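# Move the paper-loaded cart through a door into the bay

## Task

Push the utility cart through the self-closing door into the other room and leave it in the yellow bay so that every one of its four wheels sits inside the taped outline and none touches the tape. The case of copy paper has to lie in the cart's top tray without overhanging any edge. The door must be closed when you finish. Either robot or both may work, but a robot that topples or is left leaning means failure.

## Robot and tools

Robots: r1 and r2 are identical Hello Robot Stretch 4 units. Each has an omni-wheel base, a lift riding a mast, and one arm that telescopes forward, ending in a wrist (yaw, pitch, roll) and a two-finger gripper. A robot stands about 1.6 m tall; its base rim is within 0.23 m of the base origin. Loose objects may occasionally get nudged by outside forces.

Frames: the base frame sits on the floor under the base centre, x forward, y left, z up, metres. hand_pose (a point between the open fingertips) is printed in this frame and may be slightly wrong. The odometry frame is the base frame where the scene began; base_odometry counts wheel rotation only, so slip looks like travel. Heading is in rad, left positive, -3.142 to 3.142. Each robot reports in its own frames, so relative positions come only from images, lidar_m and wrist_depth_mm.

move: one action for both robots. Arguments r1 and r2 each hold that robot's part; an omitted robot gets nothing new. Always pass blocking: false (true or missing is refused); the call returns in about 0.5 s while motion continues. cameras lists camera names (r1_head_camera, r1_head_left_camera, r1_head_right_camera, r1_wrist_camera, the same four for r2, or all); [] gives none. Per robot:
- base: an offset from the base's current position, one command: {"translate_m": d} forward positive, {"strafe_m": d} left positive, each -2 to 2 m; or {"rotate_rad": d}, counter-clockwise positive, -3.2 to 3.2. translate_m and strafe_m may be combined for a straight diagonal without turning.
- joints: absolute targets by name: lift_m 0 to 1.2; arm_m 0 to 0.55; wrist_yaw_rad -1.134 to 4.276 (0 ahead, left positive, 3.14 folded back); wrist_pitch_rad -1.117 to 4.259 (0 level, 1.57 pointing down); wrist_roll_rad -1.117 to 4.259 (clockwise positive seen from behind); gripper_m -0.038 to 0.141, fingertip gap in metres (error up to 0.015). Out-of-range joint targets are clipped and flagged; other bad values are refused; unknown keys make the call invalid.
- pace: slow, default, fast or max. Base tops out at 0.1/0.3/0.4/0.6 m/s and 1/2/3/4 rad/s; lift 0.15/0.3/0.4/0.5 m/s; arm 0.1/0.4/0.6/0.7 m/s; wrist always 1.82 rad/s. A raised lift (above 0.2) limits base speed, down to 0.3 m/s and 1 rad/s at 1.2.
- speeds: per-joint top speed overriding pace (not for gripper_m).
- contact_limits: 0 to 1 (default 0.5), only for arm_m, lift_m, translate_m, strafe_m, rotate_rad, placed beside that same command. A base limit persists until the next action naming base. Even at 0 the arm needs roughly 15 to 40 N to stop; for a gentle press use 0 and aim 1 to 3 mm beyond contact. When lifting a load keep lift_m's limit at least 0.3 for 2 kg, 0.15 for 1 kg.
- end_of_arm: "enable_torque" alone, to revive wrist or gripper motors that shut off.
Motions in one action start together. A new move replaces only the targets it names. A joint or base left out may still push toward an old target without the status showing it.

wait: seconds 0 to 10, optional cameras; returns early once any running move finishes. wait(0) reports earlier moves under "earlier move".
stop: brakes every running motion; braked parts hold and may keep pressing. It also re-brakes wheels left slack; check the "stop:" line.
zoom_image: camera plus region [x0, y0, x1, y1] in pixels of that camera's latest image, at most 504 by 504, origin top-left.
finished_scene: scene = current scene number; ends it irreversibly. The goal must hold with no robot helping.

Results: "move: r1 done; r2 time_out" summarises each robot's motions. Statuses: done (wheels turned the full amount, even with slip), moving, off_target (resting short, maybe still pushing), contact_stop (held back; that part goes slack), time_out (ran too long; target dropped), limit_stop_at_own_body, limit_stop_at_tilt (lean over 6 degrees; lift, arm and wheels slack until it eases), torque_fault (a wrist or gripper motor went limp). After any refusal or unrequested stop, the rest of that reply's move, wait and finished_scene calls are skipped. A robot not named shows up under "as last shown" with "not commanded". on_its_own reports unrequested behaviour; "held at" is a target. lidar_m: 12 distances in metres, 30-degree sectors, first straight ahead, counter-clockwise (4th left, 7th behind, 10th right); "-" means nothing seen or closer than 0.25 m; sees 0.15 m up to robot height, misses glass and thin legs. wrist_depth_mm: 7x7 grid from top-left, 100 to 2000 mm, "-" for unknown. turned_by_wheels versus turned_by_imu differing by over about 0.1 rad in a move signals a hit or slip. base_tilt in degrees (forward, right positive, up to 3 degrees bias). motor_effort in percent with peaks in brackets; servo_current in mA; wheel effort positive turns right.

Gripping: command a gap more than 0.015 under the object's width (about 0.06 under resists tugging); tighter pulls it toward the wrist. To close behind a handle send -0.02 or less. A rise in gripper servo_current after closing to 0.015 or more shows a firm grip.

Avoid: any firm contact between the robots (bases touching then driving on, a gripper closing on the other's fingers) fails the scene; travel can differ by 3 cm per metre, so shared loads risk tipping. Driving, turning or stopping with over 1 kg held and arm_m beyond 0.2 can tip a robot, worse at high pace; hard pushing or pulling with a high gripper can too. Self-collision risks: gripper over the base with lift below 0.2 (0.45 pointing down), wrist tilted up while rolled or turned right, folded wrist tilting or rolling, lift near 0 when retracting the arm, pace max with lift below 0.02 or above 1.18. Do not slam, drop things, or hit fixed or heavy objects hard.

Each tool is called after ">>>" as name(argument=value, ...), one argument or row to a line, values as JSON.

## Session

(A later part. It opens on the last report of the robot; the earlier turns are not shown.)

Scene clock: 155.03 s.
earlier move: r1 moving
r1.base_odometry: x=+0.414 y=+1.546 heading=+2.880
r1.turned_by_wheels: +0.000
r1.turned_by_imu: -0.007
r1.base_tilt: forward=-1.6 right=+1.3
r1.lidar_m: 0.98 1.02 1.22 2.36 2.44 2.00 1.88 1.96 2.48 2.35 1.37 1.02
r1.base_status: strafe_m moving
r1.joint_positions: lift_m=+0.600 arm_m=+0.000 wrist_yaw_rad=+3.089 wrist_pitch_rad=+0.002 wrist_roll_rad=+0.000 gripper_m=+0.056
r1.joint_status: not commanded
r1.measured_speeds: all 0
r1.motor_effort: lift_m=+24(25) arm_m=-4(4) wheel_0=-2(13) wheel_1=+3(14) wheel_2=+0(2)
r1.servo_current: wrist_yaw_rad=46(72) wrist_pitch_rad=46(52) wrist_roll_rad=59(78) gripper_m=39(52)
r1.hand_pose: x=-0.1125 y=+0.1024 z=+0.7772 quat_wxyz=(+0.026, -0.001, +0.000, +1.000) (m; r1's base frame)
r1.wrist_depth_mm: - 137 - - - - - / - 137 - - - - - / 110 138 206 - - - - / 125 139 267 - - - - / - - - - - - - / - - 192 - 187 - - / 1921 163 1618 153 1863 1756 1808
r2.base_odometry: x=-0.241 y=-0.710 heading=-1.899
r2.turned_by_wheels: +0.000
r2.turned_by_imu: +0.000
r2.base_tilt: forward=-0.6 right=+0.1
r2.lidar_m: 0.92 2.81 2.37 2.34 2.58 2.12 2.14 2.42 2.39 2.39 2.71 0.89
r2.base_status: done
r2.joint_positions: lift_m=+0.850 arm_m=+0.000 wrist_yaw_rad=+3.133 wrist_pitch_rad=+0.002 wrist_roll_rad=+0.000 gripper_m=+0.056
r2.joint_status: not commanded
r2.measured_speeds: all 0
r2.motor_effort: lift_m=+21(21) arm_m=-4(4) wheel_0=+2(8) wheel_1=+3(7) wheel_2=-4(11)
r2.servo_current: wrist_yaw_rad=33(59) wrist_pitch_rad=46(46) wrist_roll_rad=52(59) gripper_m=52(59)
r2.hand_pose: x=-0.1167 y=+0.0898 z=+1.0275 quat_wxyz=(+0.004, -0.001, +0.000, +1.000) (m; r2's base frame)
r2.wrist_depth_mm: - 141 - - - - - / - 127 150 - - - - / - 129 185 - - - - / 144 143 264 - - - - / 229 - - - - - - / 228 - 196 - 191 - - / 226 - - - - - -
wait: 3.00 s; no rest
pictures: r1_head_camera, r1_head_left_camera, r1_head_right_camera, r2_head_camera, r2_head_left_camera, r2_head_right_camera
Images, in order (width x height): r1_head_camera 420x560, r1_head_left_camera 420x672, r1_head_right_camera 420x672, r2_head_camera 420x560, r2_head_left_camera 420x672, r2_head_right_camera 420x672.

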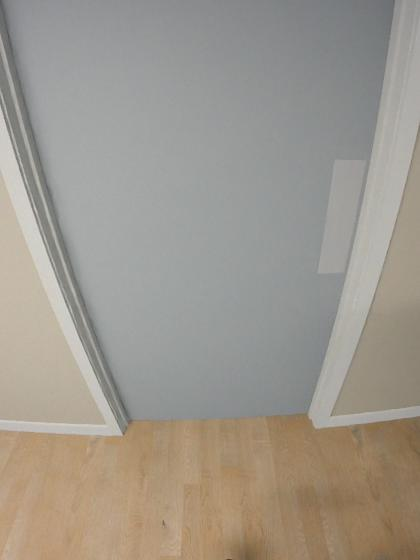

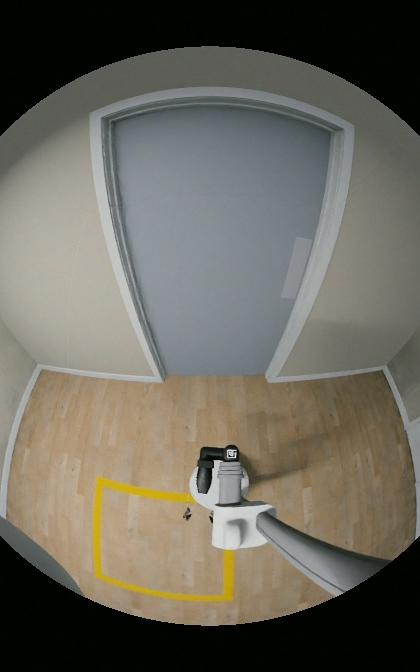

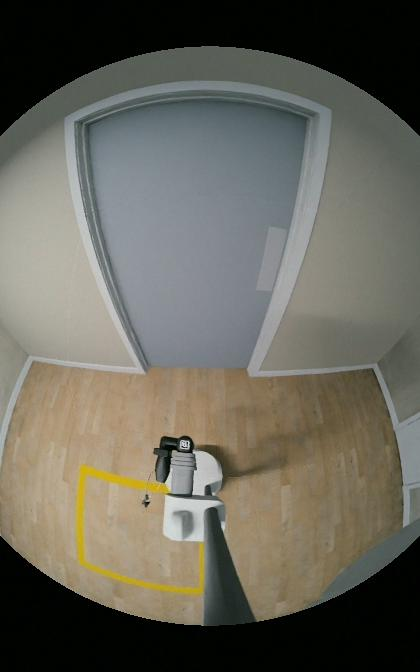

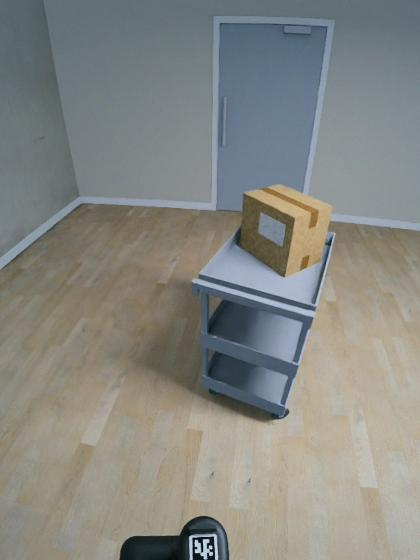

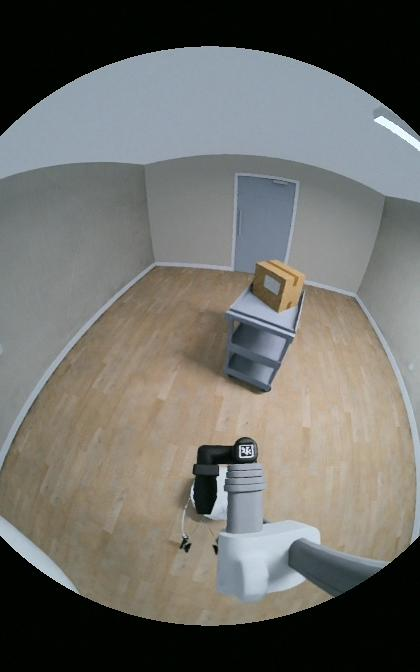

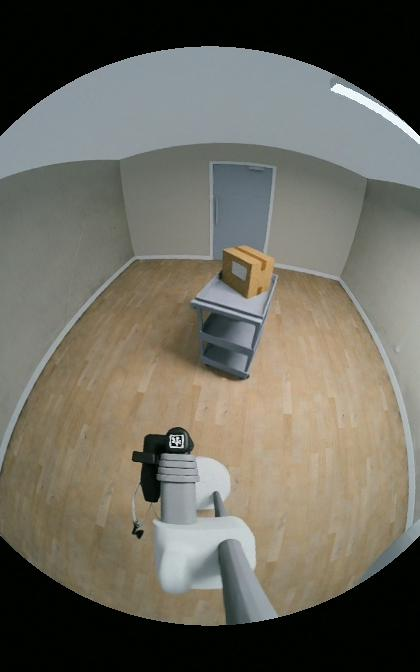

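>>> move(
  blocking=false,
  r1={"base": {"strafe_m": -0.2}, "joints": {"wrist_yaw_rad": 0.0}},
  r2={"base": {"rotate_rad": -0.178}, "joints": {"wrist_yaw_rad": 0.0, "gripper_m": 0.1, "lift_m": 0.95}, "pace": "fast"},
)

>>> wait(
  seconds=0.6,
)

>>> move(
  blocking=false,
  r2={"base": {"translate_m": 0.55, "strafe_m": 0.65}, "pace": "fast"},
)

>>> wait(
  seconds=3.0,
  cameras=["r2_head_camera", "r2_head_left_camera", "r2_head_right_camera", "r1_head_camera"],
)

>>> zoom_image(
  camera="r2_head_camera",
  region=[100, 20, 420, 440],
)

Scene clock: 254.07 s.
earlier move: r1 done
move: r1 moving; r2 moving
r1.base_odometry: x=+0.423 y=+1.581 heading=+2.880
r1.turned_by_wheels: +0.000
r1.turned_by_imu: +0.000
r1.base_tilt: forward=-1.6 right=+1.3
r1.lidar_m: 0.97 1.01 1.23 2.38 2.47 1.98 1.86 1.94 2.42 2.32 1.33 1.01
r1.base_status: strafe_m moving
r1.joint_positions: lift_m=+0.600 arm_m=+0.000 wrist_yaw_rad=+2.503 wrist_pitch_rad=+0.002 wrist_roll_rad=+0.000 gripper_m=+0.056
r1.joint_status: wrist_yaw_rad moving
r1.measured_speeds: translate_m=+0.000 strafe_m=-0.141 rotate_rad=+0.000 lift_m=+0.000 arm_m=+0.000 wrist_yaw_rad=-1.819 wrist_pitch_rad=+0.000 wrist_roll_rad=+0.000
r1.motor_effort: lift_m=+24(24) arm_m=-4(4) wheel_0=+10(10) wheel_1=-7(9) wheel_2=+0(1)
r1.servo_current: wrist_yaw_rad=52(130) wrist_pitch_rad=33(46) wrist_roll_rad=72(72) gripper_m=39(52)
r1.hand_pose: x=-0.0084 y=+0.2421 z=+0.7772 quat_wxyz=(+0.314, -0.001, +0.000, +0.949) (m; r1's base frame)
r1.wrist_depth_mm: - - - - - - - / - - - - - - - / - - - - - - - / - - - - - - - / - - - - - - - / - - 194 - 187 - - / - 164 1661 153 1808 1708 1863
r2.base_odometry: x=-0.241 y=-0.710 heading=-2.068
r2.turned_by_wheels: -0.169
r2.turned_by_imu: -0.164
r2.base_tilt: forward=-0.7 right=+0.0
r2.lidar_m: 0.88 3.24 2.45 2.32 2.49 2.24 2.13 2.25 2.43 2.36 2.50 0.91
r2.base_status: rotate_rad moving
r2.joint_positions: lift_m=+0.911 arm_m=+0.000 wrist_yaw_rad=+2.520 wrist_pitch_rad=+0.002 wrist_roll_rad=+0.000 gripper_m=+0.075
r2.joint_status: lift_m moving; wrist_yaw_rad moving; gripper_m moving
r2.measured_speeds: translate_m=+0.001 strafe_m=+0.001 rotate_rad=-0.207 lift_m=+0.206 arm_m=+0.000 wrist_yaw_rad=-1.746 wrist_pitch_rad=+0.000 wrist_roll_rad=+0.000
r2.motor_effort: lift_m=+21(24) arm_m=-4(4) wheel_0=+4(9) wheel_1=+2(9) wheel_2=+4(9)
r2.servo_current: wrist_yaw_rad=104(124) wrist_pitch_rad=46(46) wrist_roll_rad=59(59) gripper_m=104(104)
r2.hand_pose: x=-0.0127 y=+0.2390 z=+1.0892 quat_wxyz=(+0.306, -0.001, +0.000, +0.952) (m; r2's base frame)
r2.wrist_depth_mm: - - - - - - - / - - - - - - - / - - - - - - - / - - - - - - - / - - - - - - - / - - 190 - 189 - - / - - - - - - -
pictures: none

Scene clock: 254.67 s.
earlier move: r1 moving; r2 moving
r1.base_odometry: x=+0.454 y=+1.695 heading=+2.880
r1.turned_by_wheels: +0.000
r1.turned_by_imu: -0.001
r1.base_tilt: forward=-1.6 right=+1.3
r1.lidar_m: 0.98 1.00 1.25 2.52 2.59 1.97 1.87 1.96 2.26 2.19 1.37 0.94
r1.base_status: strafe_m moving
r1.joint_positions: lift_m=+0.600 arm_m=+0.000 wrist_yaw_rad=+1.411 wrist_pitch_rad=+0.002 wrist_roll_rad=+0.000 gripper_m=+0.056
r1.joint_status: wrist_yaw_rad moving
r1.measured_speeds: translate_m=+0.000 strafe_m=-0.170 rotate_rad=-0.002 lift_m=+0.000 arm_m=+0.000 wrist_yaw_rad=-1.820 wrist_pitch_rad=+0.000 wrist_roll_rad=+0.000
r1.motor_effort: lift_m=+24(24) arm_m=-4(4) wheel_0=+4(12) wheel_1=+0(10) wheel_2=+0(1)
r1.servo_current: wrist_yaw_rad=98(130) wrist_pitch_rad=46(46) wrist_roll_rad=39(72) gripper_m=39(52)
r1.hand_pose: x=+0.3033 y=+0.2708 z=+0.7772 quat_wxyz=(+0.761, -0.001, +0.001, +0.648) (m; r1's base frame)
r1.wrist_depth_mm: - - - - - - - / - - - - - - - / - - - - - - - / - - - - - - - / - - - - - - - / - - 193 - 187 - - / 1983 1708 1708 153 1576 - -
r2.base_odometry: x=-0.241 y=-0.710 heading=-2.076
r2.turned_by_wheels: -0.008
r2.turned_by_imu: -0.007
r2.base_tilt: forward=-0.7 right=+0.1
r2.lidar_m: 0.90 3.29 2.43 2.33 2.46 2.23 2.13 2.26 2.48 2.38 2.50 0.88
r2.base_status: done
r2.joint_positions: lift_m=+0.950 arm_m=+0.000 wrist_yaw_rad=+1.476 wrist_pitch_rad=+0.002 wrist_roll_rad=+0.000 gripper_m=+0.100
r2.joint_status: lift_m moving; wrist_yaw_rad moving; gripper_m moving
r2.measured_speeds: translate_m=+0.000 strafe_m=+0.000 rotate_rad=+0.000 lift_m=+0.000 arm_m=+0.000 wrist_yaw_rad=-1.740 wrist_pitch_rad=+0.000 wrist_roll_rad=+0.000
r2.motor_effort: lift_m=+20(26) arm_m=-4(4) wheel_0=+4(9) wheel_1=+3(9) wheel_2=+5(9)
r2.servo_current: wrist_yaw_rad=104(124) wrist_pitch_rad=33(46) wrist_roll_rad=33(59) gripper_m=65(104)
r2.hand_pose: x=+0.2854 y=+0.2788 z=+1.1275 quat_wxyz=(+0.740, -0.001, +0.001, +0.673) (m; r2's base frame)
r2.wrist_depth_mm: - - - - - - - / - - - - - - - / - - - - - - - / - - - - - - - / - - - - - - - / - - 195 - 195 - - / - - - - - - -
wait: 0.60 s; no rest
pictures: none

Scene clock: 255.17 s.
earlier move: r1 moving; r2 moving
move: r2 moving
r1.base_odometry: x=+0.466 y=+1.738 heading=+2.880
r1.turned_by_wheels: +0.000
r1.turned_by_imu: +0.000
r1.base_tilt: forward=-1.6 right=+1.3
r1.lidar_m: 0.97 1.02 1.26 2.55 2.62 1.98 1.84 1.96 2.25 2.15 1.34 0.95
r1.base_status: strafe_m moving
r1.joint_positions: lift_m=+0.600 arm_m=+0.000 wrist_yaw_rad=+0.501 wrist_pitch_rad=+0.002 wrist_roll_rad=+0.000 gripper_m=+0.056
r1.joint_status: wrist_yaw_rad moving
r1.measured_speeds: translate_m=+0.000 strafe_m=-0.021 rotate_rad=+0.001 lift_m=+0.000 arm_m=+0.000 wrist_yaw_rad=-1.820 wrist_pitch_rad=+0.000 wrist_roll_rad=+0.000
r1.motor_effort: lift_m=+24(24) arm_m=-4(4) wheel_0=+1(3) wheel_1=+0(1) wheel_2=-1(2)
r1.servo_current: wrist_yaw_rad=111(111) wrist_pitch_rad=39(52) wrist_roll_rad=39(52) gripper_m=46(46)
r1.hand_pose: x=+0.4659 y=+0.0617 z=+0.7772 quat_wxyz=(+0.969, +0.000, +0.001, +0.248) (m; r1's base frame)
r1.wrist_depth_mm: - - 991 - - - - / - 1008 1008 - - - - / - 991 991 - - - - / - 1025 1025 - - - - / - 991 991 - - - - / - 946 191 - 187 - - / - 151 182 137 - - -
r2.base_odometry: x=-0.227 y=-0.747 heading=-2.076
r2.turned_by_wheels: +0.000
r2.turned_by_imu: +0.000
r2.base_tilt: forward=-0.7 right=+0.1
r2.lidar_m: 0.88 3.22 2.42 2.31 2.45 2.24 2.16 2.28 2.49 2.40 2.53 0.89
r2.base_status: translate_m moving; strafe_m moving
r2.joint_positions: lift_m=+0.950 arm_m=+0.000 wrist_yaw_rad=+0.604 wrist_pitch_rad=+0.002 wrist_roll_rad=+0.000 gripper_m=+0.100
r2.joint_status: lift_m moving; wrist_yaw_rad moving; the others done
r2.measured_speeds: translate_m=+0.099 strafe_m=+0.118 rotate_rad=+0.002 lift_m=+0.000 arm_m=+0.000 wrist_yaw_rad=-1.738 wrist_pitch_rad=+0.000 wrist_roll_rad=+0.000
r2.motor_effort: lift_m=+22(23) arm_m=-4(4) wheel_0=-6(8) wheel_1=+13(14) wheel_2=-11(11)
r2.servo_current: wrist_yaw_rad=111(117) wrist_pitch_rad=39(46) wrist_roll_rad=52(52) gripper_m=52(52)
r2.hand_pose: x=+0.4579 y=+0.0919 z=+1.1275 quat_wxyz=(+0.955, +0.000, +0.001, +0.298) (m; r2's base frame)
r2.wrist_depth_mm: - - - - - - - / - - - - - - - / - - - - - - - / - - - - - - - / - - - - - - - / - - 193 - 195 - - / - - - - - - -
pictures: none

Scene clock: 255.90 s.
earlier move: r1 done; r2 moving
r1.base_odometry: x=+0.466 y=+1.739 heading=+2.880
r1.turned_by_wheels: +0.000
r1.turned_by_imu: +0.000
r1.base_tilt: forward=-1.6 right=+1.3
r1.lidar_m: 0.97 1.02 1.25 2.57 2.63 1.99 1.87 1.93 2.28 2.15 1.36 0.91
r1.base_status: done
r1.joint_positions: lift_m=+0.600 arm_m=+0.000 wrist_yaw_rad=+0.003 wrist_pitch_rad=+0.002 wrist_roll_rad=+0.000 gripper_m=+0.056
r1.joint_status: all done
r1.measured_speeds: all 0
r1.motor_effort: lift_m=+24(24) arm_m=-4(4) wheel_0=+0(3) wheel_1=+0(3) wheel_2=+0(2)
r1.servo_current: wrist_yaw_rad=46(130) wrist_pitch_rad=33(52) wrist_roll_rad=46(59) gripper_m=46(46)
r1.hand_pose: x=+0.4596 y=-0.0866 z=+0.7772 quat_wxyz=(+1.000, +0.000, +0.001, +0.001) (m; r1's base frame)
r1.wrist_depth_mm: - - - 788 778 - - / - - - 768 778 - - / - - - - 778 - - / - - - - 788 - - / - - - - 750 - - / - - 190 - 187 - - / - 140 - 137 - - -
r2.base_odometry: x=-0.155 y=-0.936 heading=-2.076
r2.turned_by_wheels: +0.000
r2.turned_by_imu: +0.001
r2.base_tilt: forward=-0.7 right=+0.1
r2.lidar_m: 0.81 3.00 2.26 2.14 2.29 2.38 2.28 2.38 2.67 2.57 2.71 0.79
r2.base_status: translate_m moving; strafe_m moving
r2.joint_positions: lift_m=+0.950 arm_m=+0.000 wrist_yaw_rad=+0.003 wrist_pitch_rad=+0.002 wrist_roll_rad=+0.000 gripper_m=+0.100
r2.joint_status: lift_m moving; wrist_yaw_rad moving; the others done
r2.measured_speeds: translate_m=+0.243 strafe_m=+0.288 rotate_rad=+0.005 lift_m=+0.000 arm_m=+0.000 wrist_yaw_rad=+0.000 wrist_pitch_rad=+0.000 wrist_roll_rad=+0.000
r2.motor_effort: lift_m=+21(24) arm_m=-4(4) wheel_0=-3(11) wheel_1=+11(14) wheel_2=-10(12)
r2.servo_current: wrist_yaw_rad=59(130) wrist_pitch_rad=39(52) wrist_roll_rad=46(59) gripper_m=52(52)
r2.hand_pose: x=+0.4596 y=-0.0866 z=+1.1275 quat_wxyz=(+1.000, +0.000, +0.001, +0.001) (m; r2's base frame)
r2.wrist_depth_mm: - - - - - - - / - - - - - - - / - - - - - - - / - - - - - - - / - - - - 891 917 - / - - 195 - 195 931 - / - - - - - - -
wait: 0.73 of 3 s (r1 has come to rest)
pictures: r1_head_camera, r2_head_camera, r2_head_left_camera, r2_head_right_camera
Images, in order (width x height): r1_head_camera 420x560, r2_head_camera 420x560, r2_head_left_camera 420x672, r2_head_right_camera 420x672.

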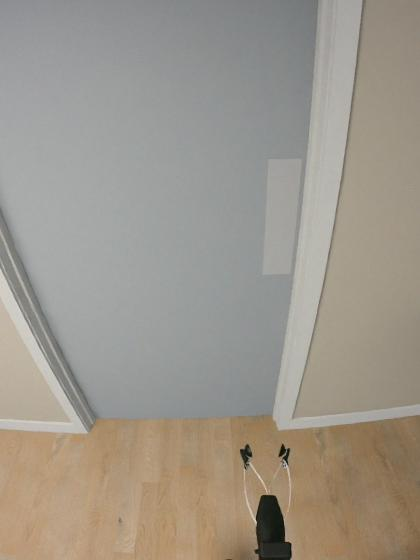

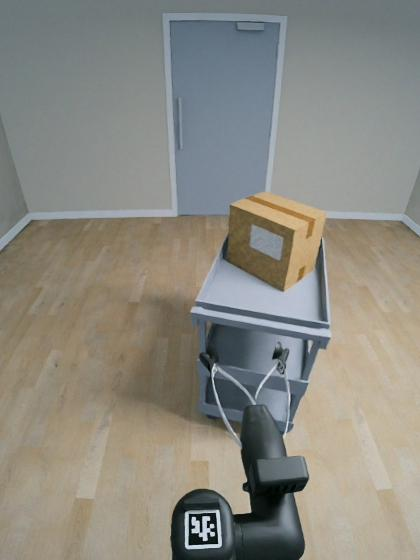

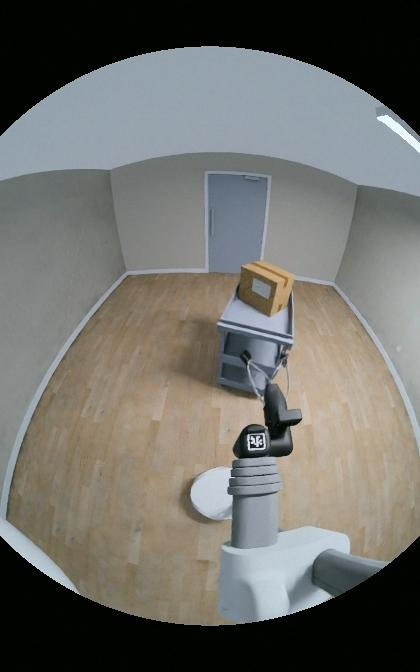

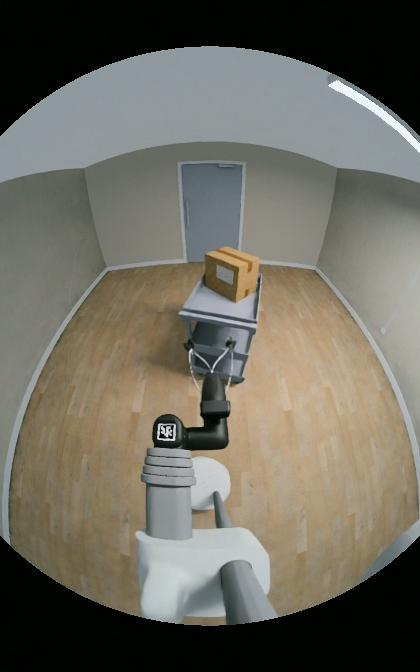

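Scaled by 1.200 from the camera's 420x560 image, which has a finer 1200x1600 frame.

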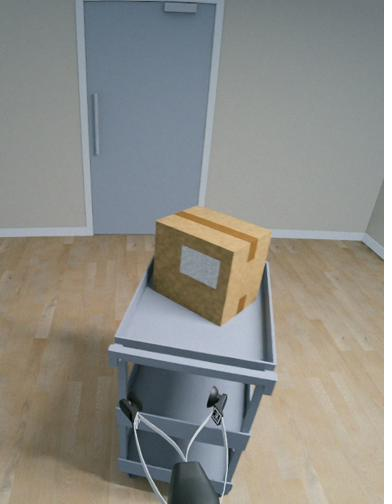

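>>> wait(
  seconds=0.1,
  cameras=["r2_head_camera"],
)

Scene clock: 273.10 s.
earlier move: r2 done
r1.base_odometry: x=+0.466 y=+1.739 heading=+2.880
r1.turned_by_wheels: +0.000
r1.turned_by_imu: +0.000
r1.base_tilt: forward=-1.5 right=+1.3
r1.lidar_m: 0.97 1.02 1.24 2.57 2.63 1.98 1.85 1.95 2.26 2.12 1.35 0.96
r1.base_status: done
r1.joint_positions: lift_m=+0.600 arm_m=+0.000 wrist_yaw_rad=+0.003 wrist_pitch_rad=+0.002 wrist_roll_rad=+0.000 gripper_m=+0.056
r1.joint_status: all done
r1.measured_speeds: all 0
r1.motor_effort: lift_m=+24(24) arm_m=-4(4) wheel_0=+1(3) wheel_1=+0(3) wheel_2=+0(2)
r1.servo_current: wrist_yaw_rad=39(130) wrist_pitch_rad=39(52) wrist_roll_rad=52(65) gripper_m=46(46)
r1.hand_pose: x=+0.4596 y=-0.0866 z=+0.7772 quat_wxyz=(+1.000, +0.000, +0.001, +0.001) (m; r1's base frame)
r1.wrist_depth_mm: - - - 788 778 - - / - - - 778 768 - - / - - - - 788 - - / - - - - 798 - - / - - - - 759 - - / - - 190 - 187 - - / - 141 - 137 - - -
r2.base_odometry: x=+0.061 y=-1.506 heading=-2.076
r2.turned_by_wheels: +0.000
r2.turned_by_imu: +0.002
r2.base_tilt: forward=-0.6 right=+0.1
r2.lidar_m: 3.11 2.35 1.74 1.68 1.77 2.50 2.67 2.82 3.14 3.03 0.65 0.66
r2.base_status: done
r2.joint_positions: lift_m=+0.950 arm_m=+0.000 wrist_yaw_rad=+0.003 wrist_pitch_rad=+0.002 wrist_roll_rad=+0.000 gripper_m=+0.100
r2.joint_status: all done
r2.measured_speeds: all 0
r2.motor_effort: lift_m=+21(24) arm_m=-4(4) wheel_0=-2(11) wheel_1=+2(14) wheel_2=-4(12)
r2.servo_current: wrist_yaw_rad=46(130) wrist_pitch_rad=39(52) wrist_roll_rad=52(65) gripper_m=52(59)
r2.hand_pose: x=+0.4596 y=-0.0866 z=+1.1275 quat_wxyz=(+1.000, +0.000, +0.001, +0.001) (m; r2's base frame)
r2.wrist_depth_mm: - - - - - - - / - - - - - - - / - - - - - - - / - - - - - - - / - - - - - - - / - - 196 - 195 - - / - - - - - - -
wait: 0.00 of 0.1 s (r2 has come to rest)
pictures: r2_head_camera
Images, in order (width x height): r2_head_camera 420x560.

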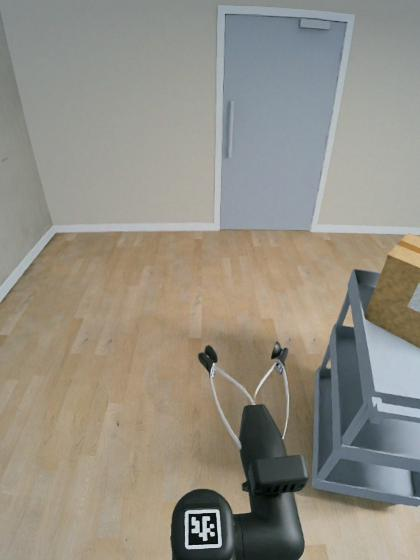

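>>> move(
  blocking=false,
  r2={"base": {"translate_m": 1.95, "strafe_m": -0.1}, "joints": {"lift_m": 0.85}, "pace": "fast"},
)

>>> wait(
  seconds=6.0,
  cameras=["r2_head_camera", "r2_wrist_camera", "r2_head_right_camera"],
)

Scene clock: 290.47 s.
move: r2 moving
r1: as last shown
r1.base_tilt: forward=-1.6 right=+1.2
r1.lidar_m: 0.97 1.01 1.25 2.55 2.65 1.98 1.86 1.95 2.27 2.13 1.37 0.93
r1.motor_effort: lift_m=+24(24) arm_m=-4(4) wheel_0=+1(1) wheel_1=+0(0) wheel_2=+0(0)
r1.servo_current: wrist_yaw_rad=59(59) wrist_pitch_rad=46(52) wrist_roll_rad=52(78) gripper_m=39(46)
r1.wrist_depth_mm: - - - 778 768 - - / - - - 788 778 - - / - - - - 788 - - / - - - - 778 - - / - - - - 759 - - / - - 190 - 187 - - / - 141 - 137 - - -
r2.base_odometry: x=+0.040 y=-1.539 heading=-2.076
r2.turned_by_wheels: +0.000
r2.turned_by_imu: +0.001
r2.base_tilt: forward=-0.7 right=+0.0
r2.lidar_m: 3.05 2.32 1.75 1.68 1.77 2.51 2.70 2.87 3.14 3.04 0.62 0.65
r2.base_status: translate_m moving; strafe_m moving
r2.joint_positions: lift_m=+0.889 arm_m=+0.000 wrist_yaw_rad=+0.003 wrist_pitch_rad=+0.002 wrist_roll_rad=+0.000 gripper_m=+0.100
r2.joint_status: lift_m moving
r2.measured_speeds: translate_m=+0.151 strafe_m=-0.010 rotate_rad=+0.000 lift_m=-0.206 arm_m=+0.000 wrist_yaw_rad=-0.001 wrist_pitch_rad=+0.000 wrist_roll_rad=+0.000
r2.motor_effort: lift_m=+14(17) arm_m=-4(4) wheel_0=+9(9) wheel_1=+8(9) wheel_2=-14(15)
r2.servo_current: wrist_yaw_rad=52(59) wrist_pitch_rad=39(46) wrist_roll_rad=39(59) gripper_m=52(59)
r2.hand_pose: x=+0.4596 y=-0.0866 z=+1.0664 quat_wxyz=(+1.000, +0.000, +0.001, +0.001) (m; r2's base frame)
r2.wrist_depth_mm: - - - - - - - / - - - - - - - / - - - - - - - / - - - - - - - / - - - - - - - / - - 193 - 195 - - / - - - - - - -
pictures: none

Scene clock: 296.47 s.
earlier move: r2 moving
r1.base_odometry: x=+0.466 y=+1.739 heading=+2.880
r1.turned_by_wheels: +0.000
r1.turned_by_imu: +0.000
r1.base_tilt: forward=-1.6 right=+1.3
r1.lidar_m: 0.98 0.99 1.24 2.54 2.62 1.97 1.87 1.93 2.26 2.14 1.36 0.95
r1.base_status: not commanded
r1.joint_positions: lift_m=+0.600 arm_m=+0.000 wrist_yaw_rad=+0.003 wrist_pitch_rad=+0.002 wrist_roll_rad=+0.000 gripper_m=+0.056
r1.joint_status: not commanded
r1.measured_speeds: all 0
r1.motor_effort: lift_m=+24(24) arm_m=-4(4) wheel_0=+0(1) wheel_1=+0(1) wheel_2=+0(0)
r1.servo_current: wrist_yaw_rad=72(72) wrist_pitch_rad=39(52) wrist_roll_rad=46(78) gripper_m=46(52)
r1.hand_pose: x=+0.4596 y=-0.0866 z=+0.7772 quat_wxyz=(+1.000, +0.000, +0.001, +0.001) (m; r1's base frame)
r1.wrist_depth_mm: - - - 778 788 - - / - - - 788 788 - - / - - - - 788 - - / - - - - 788 - - / - - - - 750 - - / - - 190 - 187 - - / - 140 - 136 - - -
r2.base_odometry: x=-0.970 y=-3.164 heading=-2.076
r2.turned_by_wheels: +0.000
r2.turned_by_imu: +0.003
r2.base_tilt: forward=-0.6 right=+0.1
r2.lidar_m: 1.14 1.26 1.79 1.73 1.83 2.59 1.43 1.04 1.38 3.02 1.66 1.23
r2.base_status: translate_m moving; strafe_m moving
r2.joint_positions: lift_m=+0.850 arm_m=+0.000 wrist_yaw_rad=+0.003 wrist_pitch_rad=+0.002 wrist_roll_rad=+0.000 gripper_m=+0.100
r2.joint_status: all done
r2.measured_speeds: all 0
r2.motor_effort: lift_m=+15(17) arm_m=-4(4) wheel_0=+10(13) wheel_1=+2(9) wheel_2=+0(15)
r2.servo_current: wrist_yaw_rad=39(65) wrist_pitch_rad=33(52) wrist_roll_rad=52(65) gripper_m=59(59)
r2.hand_pose: x=+0.4595 y=-0.0866 z=+1.0280 quat_wxyz=(+1.000, +0.000, +0.001, +0.001) (m; r2's base frame)
r2.wrist_depth_mm: - - - - - - - / - - - - - - - / - - - - - - - / - - - - - - - / - - - - 891 - - / - - 188 - 185 - - / - - - - - - -
wait: 6.00 s; no rest
pictures: r2_head_camera, r2_head_right_camera, r2_wrist_camera
Images, in order (width x height): r2_head_camera 420x560, r2_head_right_camera 420x672, r2_wrist_camera 616x392.

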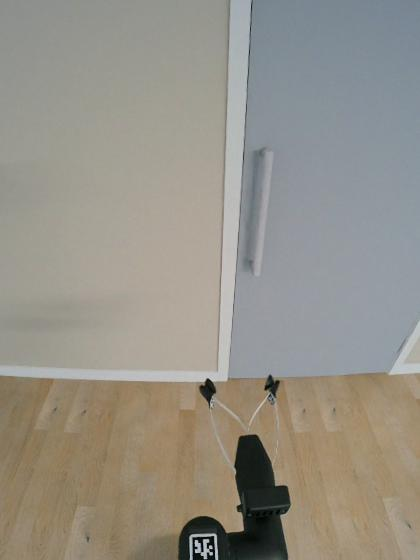

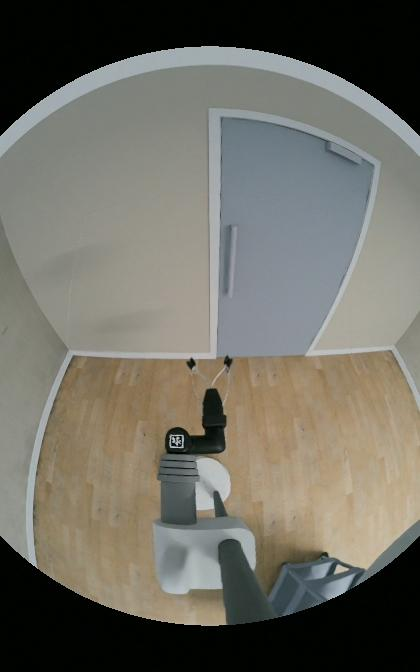

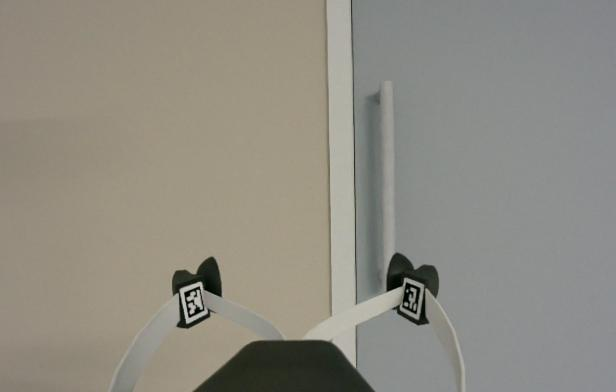

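>>> move(
  blocking=false,
  r2={"base": {"translate_m": 0.3, "strafe_m": -0.115}, "joints": {"lift_m": 0.88}},
)

>>> wait(
  seconds=2.5,
  cameras=["r2_head_camera", "r2_wrist_camera"],
)

Scene clock: 321.10 s.
earlier move: r2 done
move: r2 moving
r1: as last shown
r1.lidar_m: 0.98 1.01 1.27 2.57 2.65 1.98 1.85 1.96 2.25 2.13 1.37 0.94
r1.motor_effort: lift_m=+24(24) arm_m=-4(4) wheel_0=+0(1) wheel_1=+0(0) wheel_2=+0(0)
r1.servo_current: wrist_yaw_rad=52(59) wrist_pitch_rad=39(46) wrist_roll_rad=65(65) gripper_m=39(52)
r1.wrist_depth_mm: - - - 768 778 - - / - - - 778 778 - - / - - - - 788 - - / - - - - 788 - - / - - - - 750 - - / - - 191 - 188 - - / - 141 - 137 - - -
r2.base_odometry: x=-0.996 y=-3.186 heading=-2.075
r2.turned_by_wheels: +0.000
r2.turned_by_imu: +0.001
r2.base_tilt: forward=-0.7 right=+0.0
r2.lidar_m: 1.11 1.22 1.73 1.74 1.85 2.61 1.41 1.03 3.08 2.98 1.61 1.19
r2.base_status: translate_m moving; strafe_m moving
r2.joint_positions: lift_m=+0.877 arm_m=+0.000 wrist_yaw_rad=+0.003 wrist_pitch_rad=+0.002 wrist_roll_rad=+0.000 gripper_m=+0.100
r2.joint_status: lift_m moving
r2.measured_speeds: translate_m=+0.122 strafe_m=-0.046 rotate_rad=+0.003 lift_m=+0.044 arm_m=+0.000 wrist_yaw_rad=+0.000 wrist_pitch_rad=+0.000 wrist_roll_rad=+0.000
r2.motor_effort: lift_m=+19(25) arm_m=-4(4) wheel_0=+9(11) wheel_1=+6(6) wheel_2=-12(13)
r2.servo_current: wrist_yaw_rad=39(59) wrist_pitch_rad=39(39) wrist_roll_rad=46(59) gripper_m=46(59)
r2.hand_pose: x=+0.4595 y=-0.0866 z=+1.0550 quat_wxyz=(+1.000, +0.000, +0.001, +0.001) (m; r2's base frame)
r2.wrist_depth_mm: - - - - - - - / - - - - - - - / - - - - - - - / - - - - - - - / - - - - 842 - - / - - 189 - 185 - - / - - - - - - -
pictures: none

Scene clock: 323.07 s.
earlier move: r2 done
r1.base_odometry: x=+0.466 y=+1.739 heading=+2.880
r1.turned_by_wheels: +0.000
r1.turned_by_imu: +0.000
r1.base_tilt: forward=-1.6 right=+1.3
r1.lidar_m: 0.96 1.02 1.27 2.56 2.64 1.97 1.86 1.94 2.27 2.13 1.33 0.95
r1.base_status: not commanded
r1.joint_positions: lift_m=+0.600 arm_m=+0.000 wrist_yaw_rad=+0.003 wrist_pitch_rad=+0.002 wrist_roll_rad=+0.000 gripper_m=+0.056
r1.joint_status: not commanded
r1.measured_speeds: all 0
r1.motor_effort: lift_m=+24(24) arm_m=-4(4) wheel_0=+0(1) wheel_1=+0(1) wheel_2=+0(0)
r1.servo_current: wrist_yaw_rad=52(72) wrist_pitch_rad=26(52) wrist_roll_rad=33(72) gripper_m=39(52)
r1.hand_pose: x=+0.4596 y=-0.0866 z=+0.7772 quat_wxyz=(+1.000, +0.000, +0.001, +0.001) (m; r1's base frame)
r1.wrist_depth_mm: - - - 768 778 - - / - - - 788 788 - - / - - - - 778 - - / - - - - 788 - - / - - - - 759 - - / - - 191 - 187 - - / - 141 - 137 - - -
r2.base_odometry: x=-1.215 y=-3.371 heading=-2.075
r2.turned_by_wheels: +0.000
r2.turned_by_imu: +0.001
r2.base_tilt: forward=-0.6 right=+0.0
r2.lidar_m: 0.80 0.94 1.35 1.83 1.93 2.75 1.44 1.21 3.02 2.91 1.25 0.91
r2.base_status: done
r2.joint_positions: lift_m=+0.880 arm_m=+0.000 wrist_yaw_rad=+0.003 wrist_pitch_rad=+0.002 wrist_roll_rad=+0.000 gripper_m=+0.100
r2.joint_status: all done
r2.measured_speeds: all 0
r2.motor_effort: lift_m=+21(25) arm_m=-4(4) wheel_0=+3(12) wheel_1=+3(7) wheel_2=-2(14)
r2.servo_current: wrist_yaw_rad=26(65) wrist_pitch_rad=39(52) wrist_roll_rad=52(59) gripper_m=52(59)
r2.hand_pose: x=+0.4595 y=-0.0866 z=+1.0575 quat_wxyz=(+1.000, +0.000, +0.001, +0.001) (m; r2's base frame)
r2.wrist_depth_mm: - - - - - - - / - - - - - - - / - - - - - - - / - - - - - - - / - - - - 591 - - / - - 189 591 187 - - / - - - - - - -
wait: 1.97 of 2.5 s (r2 has come to rest)
pictures: r2_head_camera, r2_wrist_camera
Images, in order (width x height): r2_head_camera 420x560, r2_wrist_camera 616x392.

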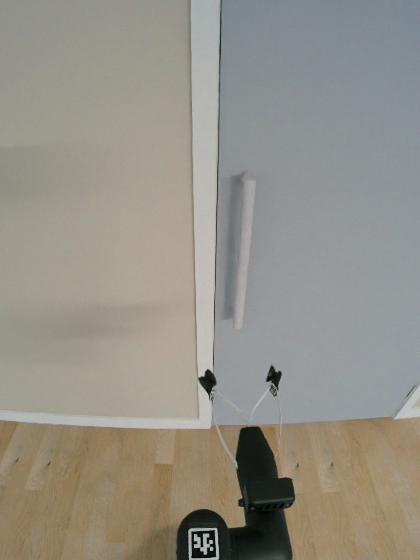

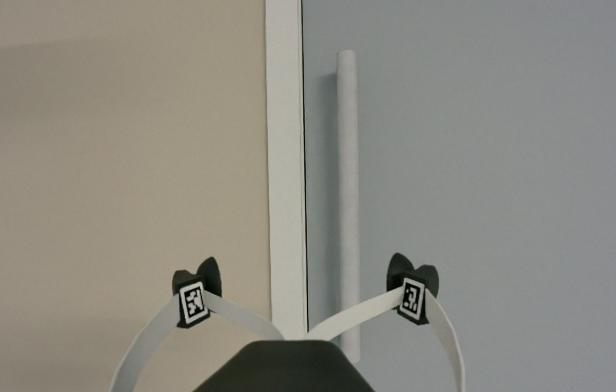

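>>> move(
  blocking=false,
  r2={"base": {"translate_m": 0.19, "strafe_m": -0.045}},
)

>>> wait(
  seconds=1.8,
  cameras=["r2_head_camera", "r2_wrist_camera"],
)

Scene clock: 334.97 s.
move: r2 moving
r1: as last shown
r1.lidar_m: 0.97 1.03 1.25 2.55 2.64 1.96 1.86 1.95 2.26 2.11 1.39 0.94
r1.motor_effort: lift_m=+24(24) arm_m=-4(4) wheel_0=+0(1) wheel_1=+1(1) wheel_2=+0(0)
r1.servo_current: wrist_yaw_rad=52(65) wrist_pitch_rad=39(46) wrist_roll_rad=46(52) gripper_m=39(46)
r1.wrist_depth_mm: - - - 768 788 - - / - - - 768 768 - - / - - - - 788 - - / - - - - 788 - - / - - - - 759 - - / - - 191 - 187 - - / - 140 - 137 - - -
r2.base_odometry: x=-1.237 y=-3.395 heading=-2.075
r2.turned_by_wheels: +0.000
r2.turned_by_imu: +0.001
r2.base_tilt: forward=-0.6 right=+0.1
r2.lidar_m: 0.80 0.91 1.29 1.83 1.98 2.75 1.45 1.23 3.00 2.89 1.19 0.91
r2.base_status: translate_m moving; strafe_m moving
r2.joint_positions: lift_m=+0.880 arm_m=+0.000 wrist_yaw_rad=+0.003 wrist_pitch_rad=+0.002 wrist_roll_rad=+0.000 gripper_m=+0.100
r2.joint_status: not commanded
r2.measured_speeds: translate_m=+0.122 strafe_m=-0.029 rotate_rad=+0.004 lift_m=+0.000 arm_m=+0.000 wrist_yaw_rad=+0.000 wrist_pitch_rad=+0.000 wrist_roll_rad=+0.000
r2.motor_effort: lift_m=+21(21) arm_m=-4(4) wheel_0=+9(14) wheel_1=+7(7) wheel_2=-13(13)
r2.servo_current: wrist_yaw_rad=46(52) wrist_pitch_rad=39(46) wrist_roll_rad=46(52) gripper_m=46(52)
r2.hand_pose: x=+0.4595 y=-0.0866 z=+1.0575 quat_wxyz=(+1.000, +0.000, +0.001, +0.001) (m; r2's base frame)
r2.wrist_depth_mm: - - - 634 - - - / - - - 627 - - - / - - - 627 - - - / - - - - - - - / - - - - - - - / - - 189 162 185 - - / - - - - - - -
pictures: none

Scene clock: 336.50 s.
earlier move: r2 done
r1.base_odometry: x=+0.466 y=+1.739 heading=+2.880
r1.turned_by_wheels: +0.000
r1.turned_by_imu: +0.000
r1.base_tilt: forward=-1.6 right=+1.3
r1.lidar_m: 0.98 1.00 1.26 2.55 2.60 1.98 1.87 1.96 2.27 2.13 1.35 0.92
r1.base_status: not commanded
r1.joint_positions: lift_m=+0.600 arm_m=+0.000 wrist_yaw_rad=+0.003 wrist_pitch_rad=+0.002 wrist_roll_rad=+0.000 gripper_m=+0.056
r1.joint_status: not commanded
r1.measured_speeds: all 0
r1.motor_effort: lift_m=+24(24) arm_m=-4(4) wheel_0=+0(1) wheel_1=+0(1) wheel_2=+0(0)
r1.servo_current: wrist_yaw_rad=39(65) wrist_pitch_rad=39(52) wrist_roll_rad=52(59) gripper_m=39(46)
r1.hand_pose: x=+0.4596 y=-0.0866 z=+0.7772 quat_wxyz=(+1.000, +0.000, +0.001, +0.001) (m; r1's base frame)
r1.wrist_depth_mm: - - - 778 778 - - / - - - 778 778 - - / - - - - 778 - - / - - - - 798 - - / - - - - 759 - - / - - 190 - 187 - - / - 140 - 137 - - -
r2.base_odometry: x=-1.347 y=-3.515 heading=-2.075
r2.turned_by_wheels: +0.000
r2.turned_by_imu: +0.000
r2.base_tilt: forward=-0.7 right=+0.1
r2.lidar_m: 0.63 0.74 1.06 1.84 1.97 2.83 1.43 1.38 2.98 2.45 0.97 0.70
r2.base_status: done
r2.joint_positions: lift_m=+0.880 arm_m=+0.000 wrist_yaw_rad=+0.003 wrist_pitch_rad=+0.002 wrist_roll_rad=+0.000 gripper_m=+0.100
r2.joint_status: not commanded
r2.measured_speeds: all 0
r2.motor_effort: lift_m=+21(21) arm_m=-4(4) wheel_0=+2(14) wheel_1=+4(8) wheel_2=-4(13)
r2.servo_current: wrist_yaw_rad=46(59) wrist_pitch_rad=39(46) wrist_roll_rad=39(65) gripper_m=52(59)
r2.hand_pose: x=+0.4595 y=-0.0866 z=+1.0575 quat_wxyz=(+1.000, +0.000, +0.001, +0.001) (m; r2's base frame)
r2.wrist_depth_mm: - - 477 392 - - - / - - 477 394 - - - / - - 469 399 - - - / - - 473 399 - - - / - - 473 402 - - - / - - 196 399 185 - - / - - - - - - -
wait: 1.53 of 1.8 s (r2 has come to rest)
pictures: r2_head_camera, r2_wrist_camera
Images, in order (width x height): r2_head_camera 420x560, r2_wrist_camera 616x392.

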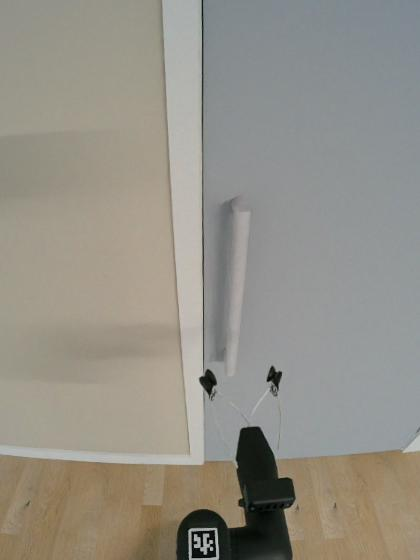

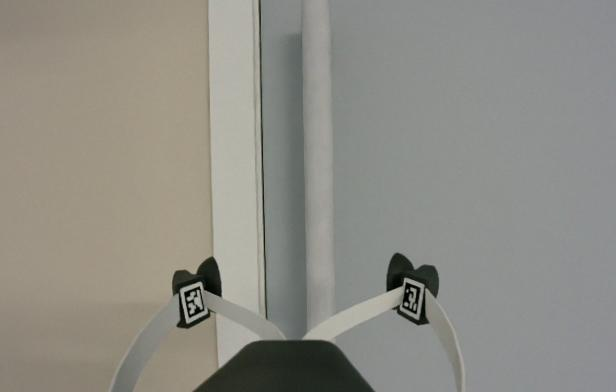

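>>> move(
  blocking=false,
  r2={"base": {"translate_m": 0.2, "strafe_m": -0.012}, "contact_limits": {"translate_m": 0.2}},
)

>>> wait(
  seconds=1.7,
  cameras=["r2_head_camera", "r2_wrist_camera"],
)

Scene clock: 348.20 s.
move: r2 moving
r1: as last shown
r1.base_tilt: forward=-1.6 right=+1.2
r1.lidar_m: 0.97 1.03 1.25 2.55 2.63 1.96 1.88 1.93 2.27 2.10 1.35 0.94
r1.motor_effort: lift_m=+24(24) arm_m=-4(4) wheel_0=+0(1) wheel_1=+0(0) wheel_2=+0(0)
r1.servo_current: wrist_yaw_rad=65(78) wrist_pitch_rad=39(52) wrist_roll_rad=52(65) gripper_m=39(46)
r1.wrist_depth_mm: - - - 788 788 - - / - - - 788 778 - - / - - - - 788 - - / - - - - 788 - - / - - - - 759 - - / - - 190 - 187 - - / - 140 - 137 - - -
r2.base_odometry: x=-1.363 y=-3.542 heading=-2.075
r2.turned_by_wheels: +0.000
r2.turned_by_imu: +0.001
r2.base_tilt: forward=-0.7 right=+0.1
r2.lidar_m: 0.58 0.70 1.02 1.86 1.97 2.81 1.44 1.40 2.97 2.32 0.96 0.69
r2.base_status: translate_m moving; strafe_m moving
r2.joint_positions: lift_m=+0.880 arm_m=+0.000 wrist_yaw_rad=+0.003 wrist_pitch_rad=+0.002 wrist_roll_rad=+0.000 gripper_m=+0.100
r2.joint_status: not commanded
r2.measured_speeds: translate_m=+0.122 strafe_m=-0.007 rotate_rad=+0.001 lift_m=+0.000 arm_m=+0.000 wrist_yaw_rad=+0.000 wrist_pitch_rad=+0.000 wrist_roll_rad=+0.000
r2.motor_effort: lift_m=+21(21) arm_m=-4(4) wheel_0=+6(11) wheel_1=+6(8) wheel_2=-14(14)
r2.servo_current: wrist_yaw_rad=33(65) wrist_pitch_rad=46(46) wrist_roll_rad=52(52) gripper_m=52(52)
r2.contact_limits: translate_m 0.2
r2.hand_pose: x=+0.4595 y=-0.0866 z=+1.0575 quat_wxyz=(+1.000, +0.000, +0.001, +0.001) (m; r2's base frame)
r2.wrist_depth_mm: 466 459 436 362 - - - / 473 459 439 366 - - - / 473 462 445 368 - - - / 477 466 449 370 - - - / 477 469 449 377 - - - / 484 473 198 375 186 - - / - 473 466 - - - -
pictures: none

Scene clock: 349.77 s.
earlier move: r2 done
r1.base_odometry: x=+0.466 y=+1.739 heading=+2.880
r1.turned_by_wheels: +0.000
r1.turned_by_imu: +0.000
r1.base_tilt: forward=-1.6 right=+1.3
r1.lidar_m: 0.98 1.02 1.27 2.56 2.64 1.99 1.85 1.98 2.25 2.15 1.34 0.93
r1.base_status: not commanded
r1.joint_positions: lift_m=+0.600 arm_m=+0.000 wrist_yaw_rad=+0.003 wrist_pitch_rad=+0.002 wrist_roll_rad=+0.000 gripper_m=+0.056
r1.joint_status: not commanded
r1.measured_speeds: all 0
r1.motor_effort: lift_m=+24(24) arm_m=-4(4) wheel_0=+0(1) wheel_1=+0(1) wheel_2=+0(0)
r1.servo_current: wrist_yaw_rad=39(78) wrist_pitch_rad=33(52) wrist_roll_rad=39(65) gripper_m=39(46)
r1.hand_pose: x=+0.4596 y=-0.0866 z=+0.7772 quat_wxyz=(+1.000, +0.000, +0.001, +0.001) (m; r1's base frame)
r1.wrist_depth_mm: - - - 778 768 - - / - - - 768 778 - - / - - - - 778 - - / - - - - 788 - - / - - - - 759 - - / - - 190 - 188 - - / - 141 - 137 - - -
r2.base_odometry: x=-1.454 y=-3.684 heading=-2.075
r2.turned_by_wheels: +0.000
r2.turned_by_imu: +0.001
r2.base_tilt: forward=-0.6 right=+0.1
r2.lidar_m: 0.42 0.52 0.75 1.86 2.00 2.80 1.60 1.60 2.97 1.76 0.68 0.52
r2.base_status: done
r2.joint_positions: lift_m=+0.880 arm_m=+0.000 wrist_yaw_rad=+0.003 wrist_pitch_rad=+0.002 wrist_roll_rad=+0.000 gripper_m=+0.100
r2.joint_status: not commanded
r2.measured_speeds: all 0
r2.motor_effort: lift_m=+21(21) arm_m=-4(4) wheel_0=+3(13) wheel_1=+2(8) wheel_2=-3(14)
r2.servo_current: wrist_yaw_rad=46(65) wrist_pitch_rad=39(46) wrist_roll_rad=33(65) gripper_m=52(59)
r2.contact_limits: translate_m 0.2
r2.hand_pose: x=+0.4595 y=-0.0866 z=+1.0575 quat_wxyz=(+1.000, +0.000, +0.001, +0.001) (m; r2's base frame)
r2.wrist_depth_mm: 290 271 279 200 268 265 259 / 291 273 279 202 271 265 260 / 293 273 281 204 273 266 263 / 296 276 283 206 273 267 265 / 297 278 285 206 274 270 267 / 300 278 204 202 197 271 267 / 301 281 279 - 277 272 268
wait: 1.57 of 1.7 s (r2 has come to rest)
pictures: r2_head_camera, r2_wrist_camera
Images, in order (width x height): r2_head_camera 420x560, r2_wrist_camera 616x392.

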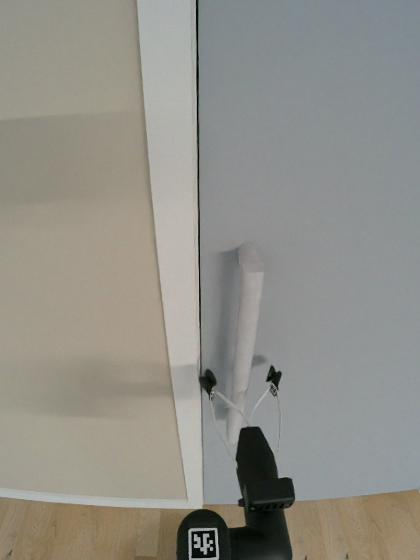

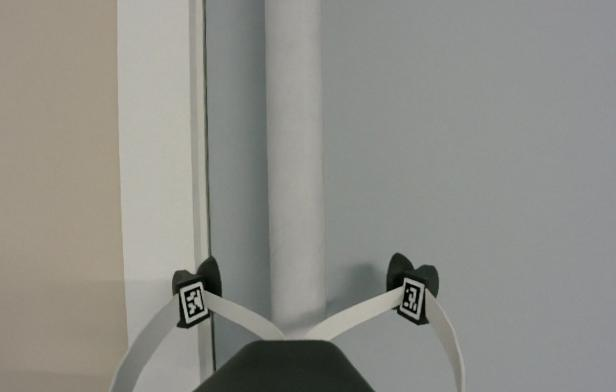

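>>> move(
  blocking=false,
  r2={"joints": {"gripper_m": -0.02}},
)

>>> wait(
  seconds=1.5,
  cameras=["r2_wrist_camera"],
)

Scene clock: 355.33 s.
move: r2 moving
r1: as last shown
r1.base_tilt: forward=-1.6 right=+1.2
r1.lidar_m: 0.97 1.03 1.22 2.56 2.64 1.95 1.86 1.94 2.28 2.14 1.36 0.93
r1.servo_current: wrist_yaw_rad=39(59) wrist_pitch_rad=46(52) wrist_roll_rad=59(59) gripper_m=39(46)
r1.wrist_depth_mm: - - - 778 778 - - / - - - 778 778 - - / - - - - 788 - - / - - - - 798 - - / - - - - 768 - - / - - 190 - 187 - - / - 141 - 137 - - -
r2.base_odometry: x=-1.454 y=-3.684 heading=-2.075
r2.turned_by_wheels: +0.000
r2.turned_by_imu: +0.000
r2.base_tilt: forward=-0.7 right=+0.0
r2.lidar_m: 0.43 0.54 0.77 1.88 2.00 2.77 1.59 1.62 2.95 1.77 0.70 0.52
r2.base_status: not commanded
r2.joint_positions: lift_m=+0.880 arm_m=+0.000 wrist_yaw_rad=+0.003 wrist_pitch_rad=+0.002 wrist_roll_rad=+0.000 gripper_m=+0.083
r2.joint_status: gripper_m moving
r2.measured_speeds: all 0
r2.motor_effort: lift_m=+21(21) arm_m=-4(4) wheel_0=+3(4) wheel_1=+2(3) wheel_2=-4(4)
r2.servo_current: wrist_yaw_rad=39(52) wrist_pitch_rad=33(46) wrist_roll_rad=59(59) gripper_m=91(91)
r2.contact_limits: translate_m 0.2
r2.hand_pose: x=+0.4595 y=-0.0866 z=+1.0575 quat_wxyz=(+1.000, +0.000, +0.001, +0.001) (m; r2's base frame)
r2.wrist_depth_mm: 290 272 279 200 267 263 262 / 291 272 279 202 270 266 262 / 294 273 282 204 273 266 263 / 294 276 282 205 273 267 265 / 298 277 285 206 274 271 265 / 298 278 198 202 192 272 267 / 301 294 287 - 277 273 268
pictures: none

Scene clock: 356.77 s.
earlier move: r2 done
r1.base_odometry: x=+0.466 y=+1.739 heading=+2.880
r1.turned_by_wheels: +0.000
r1.turned_by_imu: +0.000
r1.base_tilt: forward=-1.6 right=+1.3
r1.lidar_m: 0.97 1.01 1.25 2.54 2.64 1.98 1.86 1.96 2.26 2.13 1.35 0.94
r1.base_status: not commanded
r1.joint_positions: lift_m=+0.600 arm_m=+0.000 wrist_yaw_rad=+0.003 wrist_pitch_rad=+0.002 wrist_roll_rad=+0.000 gripper_m=+0.056
r1.joint_status: not commanded
r1.measured_speeds: all 0
r1.motor_effort: lift_m=+24(24) arm_m=-4(4) wheel_0=+0(1) wheel_1=+0(1) wheel_2=+0(0)
r1.servo_current: wrist_yaw_rad=46(65) wrist_pitch_rad=39(52) wrist_roll_rad=46(65) gripper_m=46(46)
r1.hand_pose: x=+0.4596 y=-0.0866 z=+0.7772 quat_wxyz=(+1.000, +0.000, +0.001, +0.001) (m; r1's base frame)
r1.wrist_depth_mm: - - - 778 788 - - / - - - 778 778 - - / - - - - 788 - - / - - - - 788 - - / - - - - 759 - - / - - 190 - 187 - - / - 141 - 137 - - -
r2.base_odometry: x=-1.454 y=-3.685 heading=-2.075
r2.turned_by_wheels: +0.000
r2.turned_by_imu: +0.001
r2.base_tilt: forward=-0.7 right=+0.1
r2.lidar_m: 0.41 0.55 0.76 1.87 2.01 2.80 1.57 1.57 2.92 1.75 0.74 0.51
r2.base_status: not commanded
r2.joint_positions: lift_m=+0.880 arm_m=+0.000 wrist_yaw_rad=+0.003 wrist_pitch_rad=+0.002 wrist_roll_rad=+0.000 gripper_m=-0.018
r2.joint_status: all done
r2.measured_speeds: all 0
r2.motor_effort: lift_m=+21(21) arm_m=-4(4) wheel_0=+4(4) wheel_1=+2(3) wheel_2=+0(4)
r2.servo_current: wrist_yaw_rad=39(59) wrist_pitch_rad=39(46) wrist_roll_rad=52(59) gripper_m=169(306)
r2.contact_limits: translate_m 0.2
r2.hand_pose: x=+0.4596 y=-0.0866 z=+1.0575 quat_wxyz=(+1.000, +0.000, +0.001, +0.001) (m; r2's base frame)
r2.wrist_depth_mm: 290 272 277 198 267 263 257 / 293 272 278 198 268 263 257 / 294 273 281 200 268 265 260 / 297 274 282 200 271 265 262 / 298 278 285 202 273 268 263 / 300 278 183 200 178 268 266 / 301 278 278 - 274 270 266
wait: 1.43 of 1.5 s (r2 has come to rest)
pictures: r2_wrist_camera
Images, in order (width x height): r2_wrist_camera 616x392.

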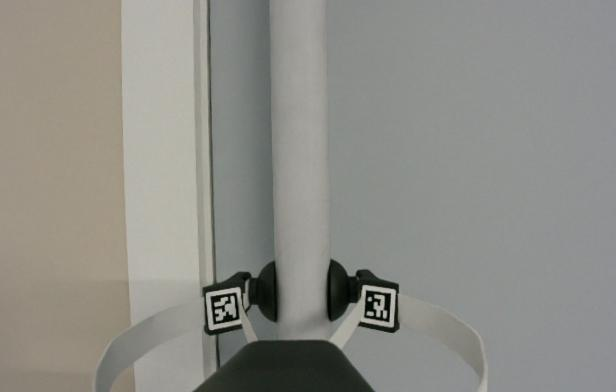

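>>> move(
  blocking=false,
  r2={"base": {"translate_m": -0.24, "strafe_m": -0.104}, "joints": {"wrist_yaw_rad": 0.262}, "speeds": {"wrist_yaw_rad": 0.2}},
)

>>> wait(
  seconds=1.8,
  cameras=["r2_wrist_camera", "r2_head_camera"],
)

Scene clock: 391.37 s.
move: r2 moving
r1: as last shown
r1.base_tilt: forward=-1.6 right=+1.2
r1.lidar_m: 0.98 1.03 1.28 2.57 2.64 1.96 1.86 1.95 2.29 2.14 1.35 0.95
r1.motor_effort: lift_m=+24(24) arm_m=-4(4) wheel_0=+0(1) wheel_1=+0(0) wheel_2=+0(0)
r1.servo_current: wrist_yaw_rad=46(65) wrist_pitch_rad=39(46) wrist_roll_rad=65(65) gripper_m=39(46)
r1.wrist_depth_mm: - - - 768 788 - - / - - - 778 778 - - / - - - - 788 - - / - - - - 778 - - / - - - - 750 - - / - - 190 - 187 - - / - 140 - 137 - - -
r2.base_odometry: x=-1.451 y=-3.651 heading=-2.075
r2.turned_by_wheels: +0.000
r2.turned_by_imu: +0.000
r2.base_tilt: forward=-0.7 right=+0.1
r2.lidar_m: 0.44 0.59 0.80 1.89 2.01 2.78 1.57 1.58 2.96 1.85 0.74 0.55
r2.base_status: translate_m moving; strafe_m moving
r2.joint_positions: lift_m=+0.880 arm_m=+0.000 wrist_yaw_rad=+0.080 wrist_pitch_rad=+0.002 wrist_roll_rad=+0.000 gripper_m=-0.018
r2.joint_status: wrist_yaw_rad moving
r2.measured_speeds: translate_m=-0.123 strafe_m=-0.054 rotate_rad=-0.006 lift_m=+0.000 arm_m=+0.000 wrist_yaw_rad=+0.171 wrist_pitch_rad=+0.000 wrist_roll_rad=+0.000
r2.motor_effort: lift_m=+21(21) arm_m=-4(4) wheel_0=-9(9) wheel_1=-11(12) wheel_2=+14(16)
r2.servo_current: wrist_yaw_rad=78(85) wrist_pitch_rad=33(46) wrist_roll_rad=59(59) gripper_m=150(176)
r2.hand_pose: x=+0.4654 y=-0.0640 z=+1.0575 quat_wxyz=(+0.999, +0.000, +0.001, +0.040) (m; r2's base frame)
r2.wrist_depth_mm: 325 315 300 222 285 277 270 / 327 319 301 224 289 279 271 / 330 320 304 229 290 278 273 / 334 322 309 230 291 282 274 / 334 324 304 222 293 283 277 / 338 325 185 220 181 282 277 / 340 330 306 - 293 285 279
pictures: none

Scene clock: 393.13 s.
earlier move: r2 done
r1.base_odometry: x=+0.466 y=+1.739 heading=+2.880
r1.turned_by_wheels: +0.000
r1.turned_by_imu: +0.000
r1.base_tilt: forward=-1.6 right=+1.2
r1.lidar_m: 0.97 1.01 1.25 2.57 2.64 1.98 1.87 1.94 2.28 2.13 1.38 0.96
r1.base_status: not commanded
r1.joint_positions: lift_m=+0.600 arm_m=+0.000 wrist_yaw_rad=+0.003 wrist_pitch_rad=+0.002 wrist_roll_rad=+0.000 gripper_m=+0.056
r1.joint_status: not commanded
r1.measured_speeds: all 0
r1.motor_effort: lift_m=+24(24) arm_m=-4(4) wheel_0=+1(1) wheel_1=+0(1) wheel_2=+0(0)
r1.servo_current: wrist_yaw_rad=52(65) wrist_pitch_rad=46(52) wrist_roll_rad=52(65) gripper_m=39(46)
r1.hand_pose: x=+0.4596 y=-0.0866 z=+0.7772 quat_wxyz=(+1.000, +0.000, +0.001, +0.001) (m; r1's base frame)
r1.wrist_depth_mm: - - - 768 788 - - / - - - 778 788 - - / - - - - 788 - - / - - - - 798 - - / - - - - 759 - - / - - 190 - 187 - - / - 140 - 136 - - -
r2.base_odometry: x=-1.429 y=-3.424 heading=-2.075
r2.turned_by_wheels: +0.000
r2.turned_by_imu: +0.000
r2.base_tilt: forward=-0.7 right=+0.0
r2.lidar_m: 0.68 0.77 1.12 1.98 2.10 2.95 1.33 1.38 2.86 2.54 1.05 0.77
r2.base_status: done
r2.joint_positions: lift_m=+0.880 arm_m=+0.000 wrist_yaw_rad=+0.259 wrist_pitch_rad=+0.002 wrist_roll_rad=+0.000 gripper_m=-0.019
r2.joint_status: all done
r2.measured_speeds: all 0
r2.motor_effort: lift_m=+21(21) arm_m=+4(5) wheel_0=-4(10) wheel_1=-3(12) wheel_2=+2(16)
r2.servo_current: wrist_yaw_rad=59(130) wrist_pitch_rad=46(46) wrist_roll_rad=39(59) gripper_m=91(176)
r2.hand_pose: x=+0.4720 y=-0.0106 z=+1.0575 quat_wxyz=(+0.992, +0.000, +0.001, +0.129) (m; r2's base frame)
r2.wrist_depth_mm: - - 525 449 - - - / - - 530 512 - - - / - - - 517 - - - / - - - 521 - - - / - - - 433 - - - / - - 182 200 169 - - / - - - - - - -
wait: 1.77 of 1.8 s (r2 has come to rest)
pictures: r2_head_camera, r2_wrist_camera
Images, in order (width x height): r2_head_camera 420x560, r2_wrist_camera 616x392.

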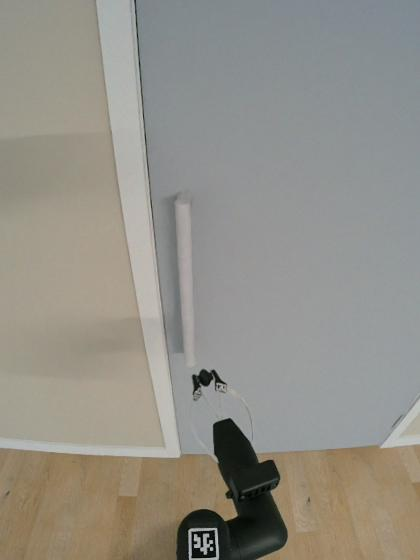

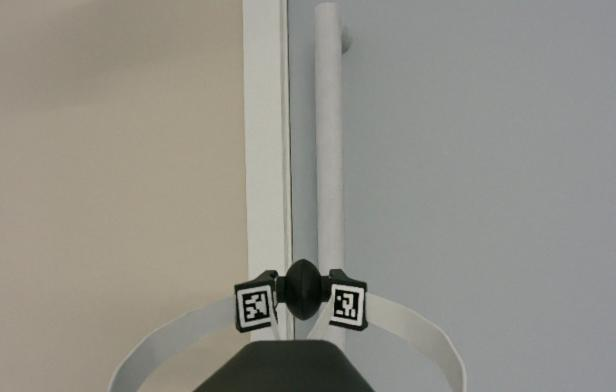

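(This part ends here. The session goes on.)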